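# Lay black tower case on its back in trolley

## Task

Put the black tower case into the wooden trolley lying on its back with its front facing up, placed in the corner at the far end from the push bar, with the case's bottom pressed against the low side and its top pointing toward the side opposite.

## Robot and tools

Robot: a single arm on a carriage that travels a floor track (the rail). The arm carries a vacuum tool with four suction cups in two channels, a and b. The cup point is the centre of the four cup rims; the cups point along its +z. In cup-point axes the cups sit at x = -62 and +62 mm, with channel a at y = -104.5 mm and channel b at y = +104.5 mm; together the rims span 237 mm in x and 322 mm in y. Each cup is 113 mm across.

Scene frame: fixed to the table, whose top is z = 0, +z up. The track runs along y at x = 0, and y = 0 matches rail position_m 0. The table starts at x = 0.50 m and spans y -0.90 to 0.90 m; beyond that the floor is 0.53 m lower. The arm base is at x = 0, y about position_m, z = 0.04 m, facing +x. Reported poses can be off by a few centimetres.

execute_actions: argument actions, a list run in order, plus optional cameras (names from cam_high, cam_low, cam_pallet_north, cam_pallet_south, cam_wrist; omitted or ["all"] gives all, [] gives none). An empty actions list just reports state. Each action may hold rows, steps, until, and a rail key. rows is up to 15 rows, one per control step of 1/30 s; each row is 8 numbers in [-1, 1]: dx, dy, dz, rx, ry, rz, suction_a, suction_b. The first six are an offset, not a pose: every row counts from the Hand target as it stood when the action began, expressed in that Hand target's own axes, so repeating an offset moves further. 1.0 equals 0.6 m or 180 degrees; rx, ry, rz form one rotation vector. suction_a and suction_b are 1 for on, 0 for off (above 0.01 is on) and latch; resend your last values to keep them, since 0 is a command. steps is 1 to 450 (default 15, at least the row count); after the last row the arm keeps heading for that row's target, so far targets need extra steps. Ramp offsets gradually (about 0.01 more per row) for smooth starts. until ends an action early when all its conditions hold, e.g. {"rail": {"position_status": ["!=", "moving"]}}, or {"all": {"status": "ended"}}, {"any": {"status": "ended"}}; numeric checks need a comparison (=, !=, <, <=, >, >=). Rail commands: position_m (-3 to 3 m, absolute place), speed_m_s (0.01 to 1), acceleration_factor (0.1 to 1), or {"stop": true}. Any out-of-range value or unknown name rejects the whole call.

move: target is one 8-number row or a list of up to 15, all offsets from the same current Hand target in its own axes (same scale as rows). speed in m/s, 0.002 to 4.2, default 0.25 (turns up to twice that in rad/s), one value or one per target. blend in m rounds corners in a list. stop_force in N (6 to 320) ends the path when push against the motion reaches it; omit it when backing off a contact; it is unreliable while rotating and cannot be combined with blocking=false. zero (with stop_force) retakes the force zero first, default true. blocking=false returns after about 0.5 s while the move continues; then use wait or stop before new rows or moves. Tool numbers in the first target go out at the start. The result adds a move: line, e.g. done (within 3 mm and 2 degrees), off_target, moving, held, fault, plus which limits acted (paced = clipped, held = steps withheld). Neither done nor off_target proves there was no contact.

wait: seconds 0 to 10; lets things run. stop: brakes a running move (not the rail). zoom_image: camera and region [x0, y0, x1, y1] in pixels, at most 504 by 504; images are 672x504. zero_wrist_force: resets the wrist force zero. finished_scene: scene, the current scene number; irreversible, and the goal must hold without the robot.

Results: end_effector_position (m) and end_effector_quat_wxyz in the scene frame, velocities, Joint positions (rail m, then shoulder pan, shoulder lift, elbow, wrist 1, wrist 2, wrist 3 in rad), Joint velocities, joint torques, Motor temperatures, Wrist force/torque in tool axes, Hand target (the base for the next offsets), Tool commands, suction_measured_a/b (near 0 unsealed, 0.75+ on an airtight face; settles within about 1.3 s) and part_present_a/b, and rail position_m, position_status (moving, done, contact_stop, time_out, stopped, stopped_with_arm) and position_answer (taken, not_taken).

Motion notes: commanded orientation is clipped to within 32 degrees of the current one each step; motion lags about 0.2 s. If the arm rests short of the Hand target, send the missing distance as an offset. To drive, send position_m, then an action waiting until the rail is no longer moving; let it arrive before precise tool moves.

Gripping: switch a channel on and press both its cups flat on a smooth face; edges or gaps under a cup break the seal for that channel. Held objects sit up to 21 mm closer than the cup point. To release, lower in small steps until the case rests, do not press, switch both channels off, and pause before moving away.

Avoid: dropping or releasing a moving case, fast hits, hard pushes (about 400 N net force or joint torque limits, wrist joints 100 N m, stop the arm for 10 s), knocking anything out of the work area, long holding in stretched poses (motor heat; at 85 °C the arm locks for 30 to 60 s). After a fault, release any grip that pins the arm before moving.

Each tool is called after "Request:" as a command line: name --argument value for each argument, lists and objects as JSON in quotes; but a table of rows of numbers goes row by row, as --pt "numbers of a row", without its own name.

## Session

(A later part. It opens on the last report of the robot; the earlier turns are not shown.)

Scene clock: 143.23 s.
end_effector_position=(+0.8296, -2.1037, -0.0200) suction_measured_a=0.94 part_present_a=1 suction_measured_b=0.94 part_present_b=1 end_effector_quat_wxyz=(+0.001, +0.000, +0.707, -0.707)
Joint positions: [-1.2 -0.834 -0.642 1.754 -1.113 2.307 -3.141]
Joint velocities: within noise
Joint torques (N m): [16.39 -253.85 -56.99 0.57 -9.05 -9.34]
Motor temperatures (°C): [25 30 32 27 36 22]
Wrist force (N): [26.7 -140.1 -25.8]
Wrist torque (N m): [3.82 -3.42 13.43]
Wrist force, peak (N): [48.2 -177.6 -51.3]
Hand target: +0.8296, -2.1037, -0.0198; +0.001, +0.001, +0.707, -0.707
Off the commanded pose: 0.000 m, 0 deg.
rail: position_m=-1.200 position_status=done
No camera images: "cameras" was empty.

Request:
move --target '[0, -0.002, 0, 0, 0, 0, 1, 1]' --speed 0.01 --cameras '["cam_pallet_north"]'

Scene clock: 144.10 s.
end_effector_position=(+0.8295, -2.1036, -0.0190) suction_measured_a=0.94 part_present_a=1 suction_measured_b=0.94 part_present_b=1 end_effector_quat_wxyz=(+0.001, +0.000, +0.707, -0.707)
Joint positions: [-1.2 -0.834 -0.643 1.755 -1.112 2.307 -3.141]
Joint velocities: within noise
Joint torques (N m): [10.38 -359.22 -70.83 -12.82 0.96 -10.1]
Motor temperatures (°C): [25 30 32 27 36 22]
Wrist force (N): [-3.0 -47.1 3.3]
Wrist torque (N m): [10.31 0.07 7.77]
Wrist force, peak (N): [26.2 -138.8 -25.1]
Hand target: +0.8296, -2.1037, -0.0186; +0.001, +0.001, +0.707, -0.707
Off the commanded pose: 0.000 m, 0 deg.
rail: position_m=-1.200 position_status=done
move: done
Images, in order (width x height): cam_pallet_north 672x504.

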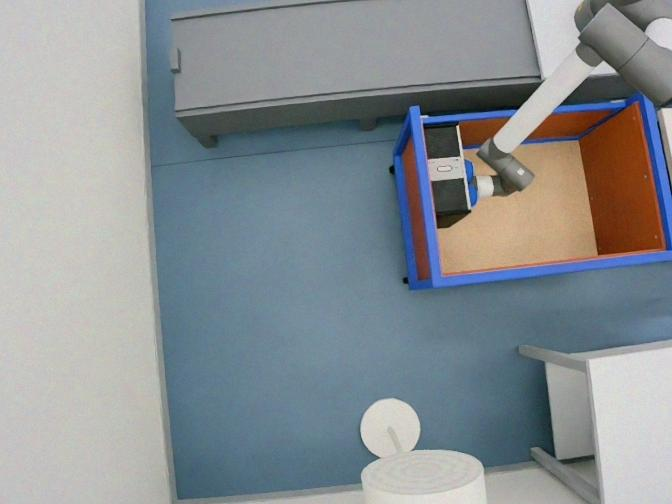

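Request:
move --target '[0, 0.001, 0, 0, 0, 0, 1, 1]' --speed 0.005 --cameras '[]'

Scene clock: 144.90 s.
end_effector_position=(+0.8296, -2.1037, -0.0191) suction_measured_a=0.94 part_present_a=1 suction_measured_b=0.94 part_present_b=1 end_effector_quat_wxyz=(+0.001, +0.001, +0.707, -0.707)
Joint positions: [-1.2 -0.834 -0.643 1.754 -1.112 2.307 -3.141]
Joint velocities: within noise
Joint torques (N m): [9.6 -297.9 -106.08 -23.45 3.51 -10.4]
Motor temperatures (°C): [25 30 32 27 36 22]
Wrist force (N): [1.8 -45.1 -2.3]
Wrist torque (N m): [8.69 0.25 6.23]
Wrist force, peak (N): [-2.9 -46.2 3.1]
Hand target: +0.8296, -2.1037, -0.0192; +0.001, +0.001, +0.707, -0.707
Off the commanded pose: 0.000 m, 0 deg.
rail: position_m=-1.200 position_status=done
move: done
No camera images: "cameras" was empty.

Request:
move --target '[0, 0.0008, 0, 0, 0, 0, 1, 1]' --speed 0.005 --cameras '[]'

Scene clock: 145.73 s.
end_effector_position=(+0.8296, -2.1038, -0.0195) suction_measured_a=0.94 part_present_a=1 suction_measured_b=0.94 part_present_b=1 end_effector_quat_wxyz=(+0.001, +0.001, +0.707, -0.707)
Joint positions: [-1.2 -0.834 -0.642 1.754 -1.113 2.307 -3.141]
Joint velocities: within noise
Joint torques (N m): [6.64 -246.78 -89.52 -15.9 1.75 -10.76]
Motor temperatures (°C): [25 30 32 27 36 22]
Wrist force (N): [11.8 -86.3 -11.6]
Wrist torque (N m): [6.04 -0.89 9.57]
Wrist force, peak (N): [11.8 -86.3 -11.6]
Hand target: +0.8296, -2.1037, -0.0197; +0.001, +0.001, +0.707, -0.707
Off the commanded pose: 0.000 m, 0 deg.
rail: position_m=-1.200 position_status=done
move: done
No camera images: "cameras" was empty.

Request:
execute_actions --actions '[{"rows": [[0, 0, 0, 0, 0, 0, 0, 0], [0, 0, 0, 0, 0, 0, 0, 0], [0, 0, 0, 0, 0, 0, 0, 0], [0, 0, 0, 0, 0, 0, 0, 0], [0, 0, 0, 0, 0, 0, 0, 0], [0, 0, 0, 0, 0, 0, 0, 0], [0, 0, -0.001, 0, 0, 0, 0, 0], [0, 0, -0.002, 0, 0, 0, 0, 0], [0, 0, -0.003, 0, 0, 0, 0, 0], [0, 0, -0.004, 0, 0, 0, 0, 0], [0, 0, -0.005, 0, 0, 0, 0, 0], [0, 0, -0.006, 0, 0, 0, 0, 0], [0, 0, -0.007, 0, 0, 0, 0, 0], [0, 0, -0.008, 0, 0, 0, 0, 0], [0, 0, -0.009, 0, 0, 0, 0, 0]], "steps": 15}]' --cameras '["cam_pallet_north"]'

Scene clock: 146.70 s.
end_effector_position=(+0.8295, -2.0988, -0.0198) suction_measured_a=0.00 part_present_a=0 suction_measured_b=0.01 part_present_b=0 end_effector_quat_wxyz=(+0.001, +0.001, +0.707, -0.707)
Joint positions: [-1.2 -0.831 -0.644 1.759 -1.116 2.311 -3.141]
Joint velocities: within noise
Joint torques (N m): [-41.56 -322.92 -135.88 -25.72 -2.94 -3.34]
Motor temperatures (°C): [25 30 32 27 36 22]
Wrist force (N): [33.8 2.4 -125.2]
Wrist torque (N m): [0.40 -2.25 3.39]
Wrist force, peak (N): [27.9 -23.0 -201.1]
Hand target: +0.8296, -2.0984, -0.0197; +0.001, +0.001, +0.707, -0.707
Off the commanded pose: 0.000 m, 0 deg.
rail: position_m=-1.200 position_status=done
Images, in order (width x height): cam_pallet_north 672x504.

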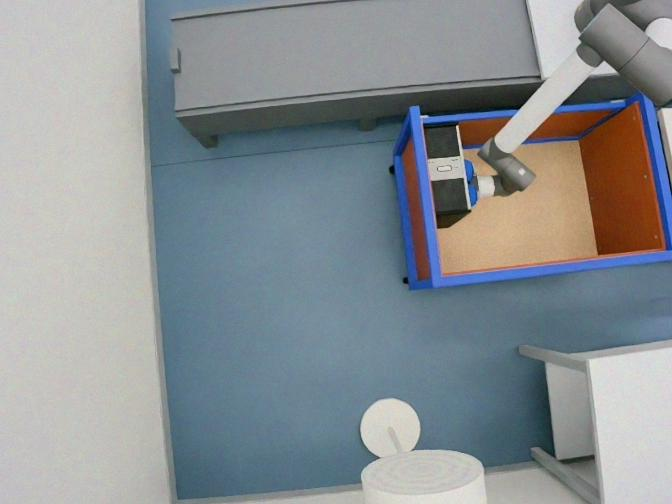

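Request:
move --target '[0, 0, -0.17, 0, 0, 0, 0, 0]' --speed 0.08 --cameras '["cam_pallet_north", "cam_wrist"]'

Request:
zoom_image --camera "cam_pallet_north" --region '[380, 80, 560, 300]'

Scene clock: 148.70 s.
end_effector_position=(+0.8296, -1.9966, -0.0198) suction_measured_a=0.00 part_present_a=0 suction_measured_b=0.01 part_present_b=0 end_effector_quat_wxyz=(+0.001, +0.001, +0.707, -0.707)
Joint positions: [-1.2 -0.758 -0.672 1.853 -1.181 2.384 -3.141]
Joint velocities: within noise
Joint torques (N m): [24.69 -267.56 -31.17 -8.7 6.64 -4.89]
Motor temperatures (°C): [25 30 32 27 36 22]
Wrist force (N): [12.2 -8.2 0.8]
Wrist torque (N m): [-1.08 -2.26 -0.56]
Wrist force, peak (N): [34.0 2.9 -123.3]
Hand target: +0.8296, -1.9963, -0.0198; +0.001, +0.001, +0.707, -0.707
Off the commanded pose: 0.000 m, 0 deg.
rail: position_m=-1.200 position_status=done
move: done
Images, in order (width x height): cam_pallet_north 672x504, cam_wrist 672x504.

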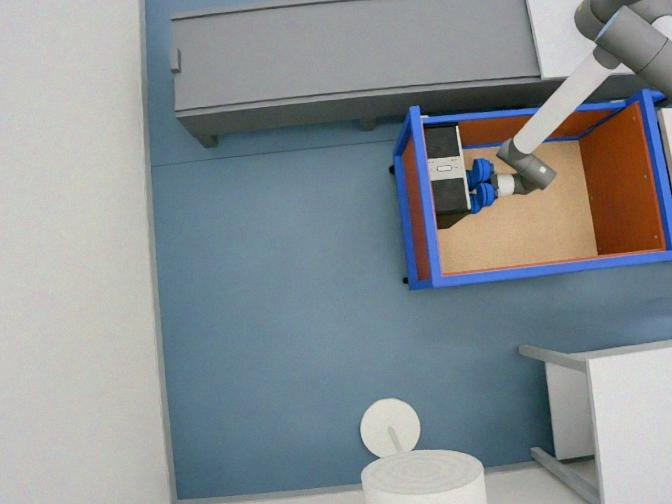

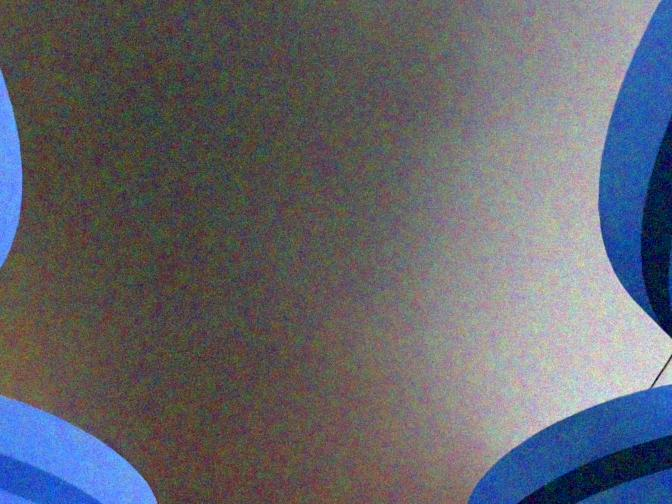

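Scaled by 2.291.

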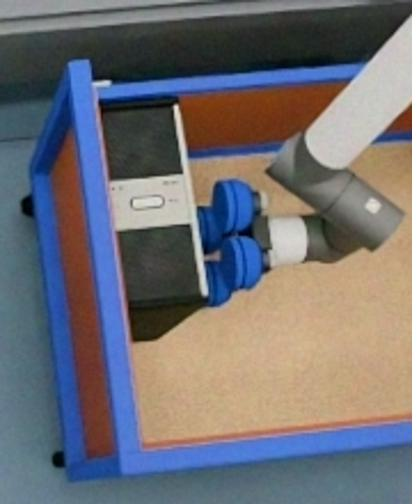

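Request:
move --pt "0 0 -0.2 0 0 0 0 0" --pt "0 -1.0 -0.3 0 0 0 0 0" --speed 0.3 --blend '[0.08, 0]' --cameras '[]'

Request:
move --target '[-0.1, -0.4, 0.0, -0.5, 0, 0, 0, 0]' --speed 0.4 --cameras '["cam_wrist", "cam_pallet_north"]'

Scene clock: 150.13 s.
end_effector_position=(+0.8296, -1.9435, -0.0194) suction_measured_a=0.00 part_present_a=0 suction_measured_b=0.01 part_present_b=0 end_effector_quat_wxyz=(+0.001, +0.000, +0.707, -0.707)
Joint positions: [-1.2 -0.716 -0.685 1.895 -1.21 2.425 -3.14]
Joint velocities: within noise
Joint torques (N m): [-14.13 -193.38 -51.12 -1.04 -3.4 -3.89]
Motor temperatures (°C): [25 30 32 27 36 22]
Wrist force (N): [12.2 -8.2 0.5]
Wrist torque (N m): [-1.09 -2.26 -0.50]
Wrist force, peak (N): [12.8 -12.5 -15.0]
Hand target: +0.8295, -1.9438, -0.0195; +0.001, +0.000, +0.707, -0.707 (not the last commanded pose)
Off the commanded pose: 0.613 m, 0 deg.
rail: position_m=-1.200 position_status=done
move: held (a check stopped the path); path passed 0 of 2 targets; blend cut to 0.06 m at target 1; limits=held
pose unreachable: on one or more control steps of this call, first in action 0 (counted from 0), an arm could not follow its commanded pose, so it was not sent that pose on those steps. It may still have moved: this result reports where it is.
cause: moving toward the commanded pose would bring two parts of the arm too close to each other (joints 5 (wrist 1) to 7 (wrist 3) lie between them).
No camera images: "cameras" was empty.

Scene clock: 153.00 s.
end_effector_position=(+0.8892, -1.9438, +0.2206) suction_measured_a=0.00 part_present_a=0 suction_measured_b=0.01 part_present_b=0 end_effector_quat_wxyz=(+0.001, +0.000, +1.000, +0.000)
Joint positions: [-1.2 -0.871 -0.714 1.186 1.097 1.57 -2.442]
Joint velocities: within noise
Joint torques (N m): [-18.85 -234.57 -93.86 14.91 -3.44 -4.73]
Motor temperatures (°C): [25 30 32 27 36 22]
Wrist force (N): [11.6 -8.8 0.3]
Wrist torque (N m): [-1.27 -1.39 -0.11]
Wrist force, peak (N): [12.1 -9.3 0.2]
Hand target: +0.8892, -1.9438, +0.2206; +0.001, +0.000, +1.000, +0.000
Off the commanded pose: 0.000 m, 0 deg.
rail: position_m=-1.200 position_status=done
move: done
Images, in order (width x height): cam_pallet_north 672x504, cam_wrist 672x504.

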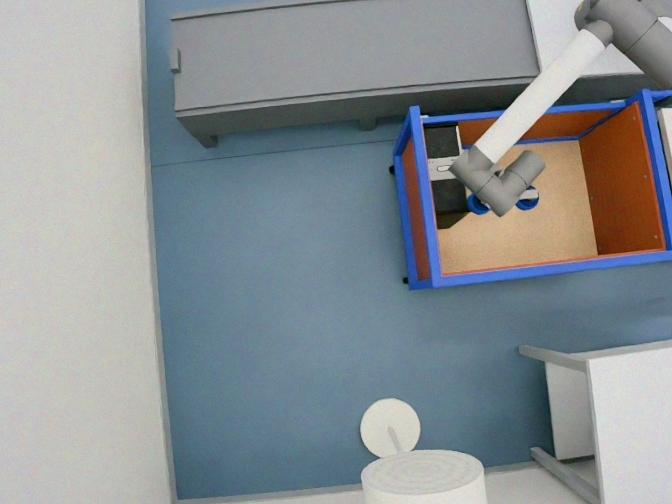

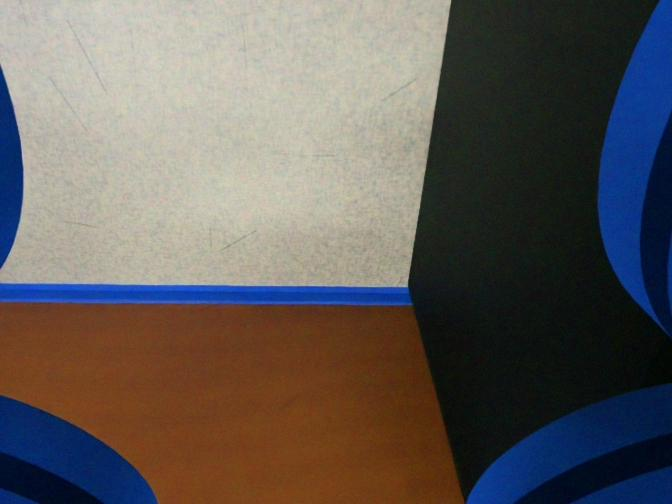

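Request:
move --target '[0, 0.2, -0.9, 0, 0, 0, 0, 0]' --speed 0.4 --cameras '["cam_wrist", "cam_pallet_north"]'

Request:
zoom_image --camera "cam_wrist" --region '[320, 120, 640, 360]'

Scene clock: 155.57 s.
end_effector_position=(+0.8883, -1.8238, +0.7604) suction_measured_a=0.00 part_present_a=0 suction_measured_b=0.01 part_present_b=0 end_effector_quat_wxyz=(+0.001, +0.000, +1.000, +0.000)
Joint positions: [-1.2 -0.799 -0.952 0.854 1.667 1.57 -2.37]
Joint velocities: within noise
Joint torques (N m): [26.35 -197.24 -106.54 15.01 5.63 5.26]
Motor temperatures (°C): [25 30 32 27 36 22]
Wrist force (N): [11.8 -8.9 0.4]
Wrist torque (N m): [-1.19 -1.51 -0.10]
Wrist force, peak (N): [12.0 -9.8 4.8]
Hand target: +0.8883, -1.8238, +0.7606; +0.001, +0.000, +1.000, +0.000
Off the commanded pose: 0.000 m, 0 deg.
rail: position_m=-1.200 position_status=done
move: done
Images, in order (width x height): cam_pallet_north 672x504, cam_wrist 672x504.

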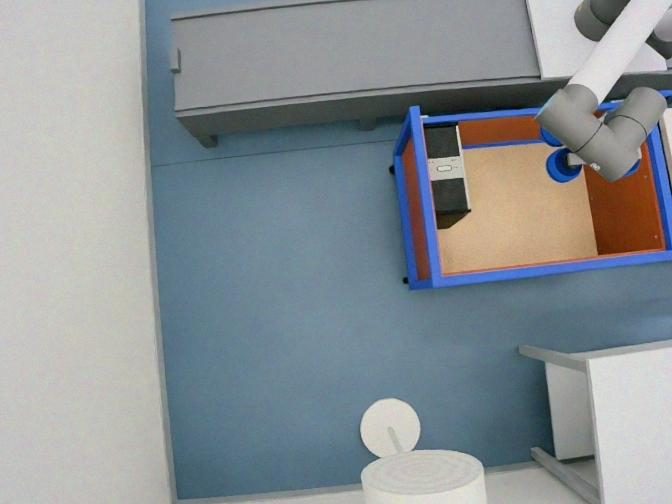

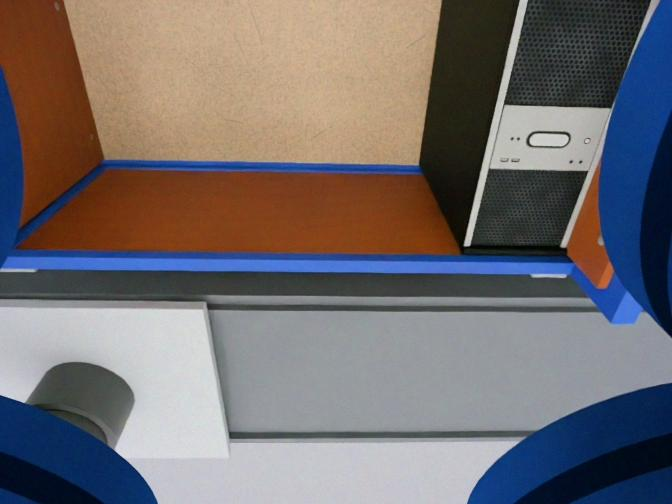

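Scaled by 1.575.

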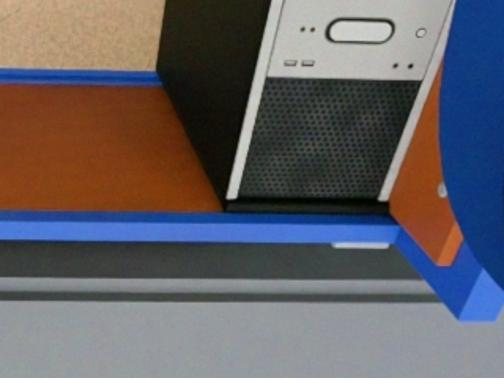

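Request:
finished_scene --scene 1

The scene is finished: the task was done.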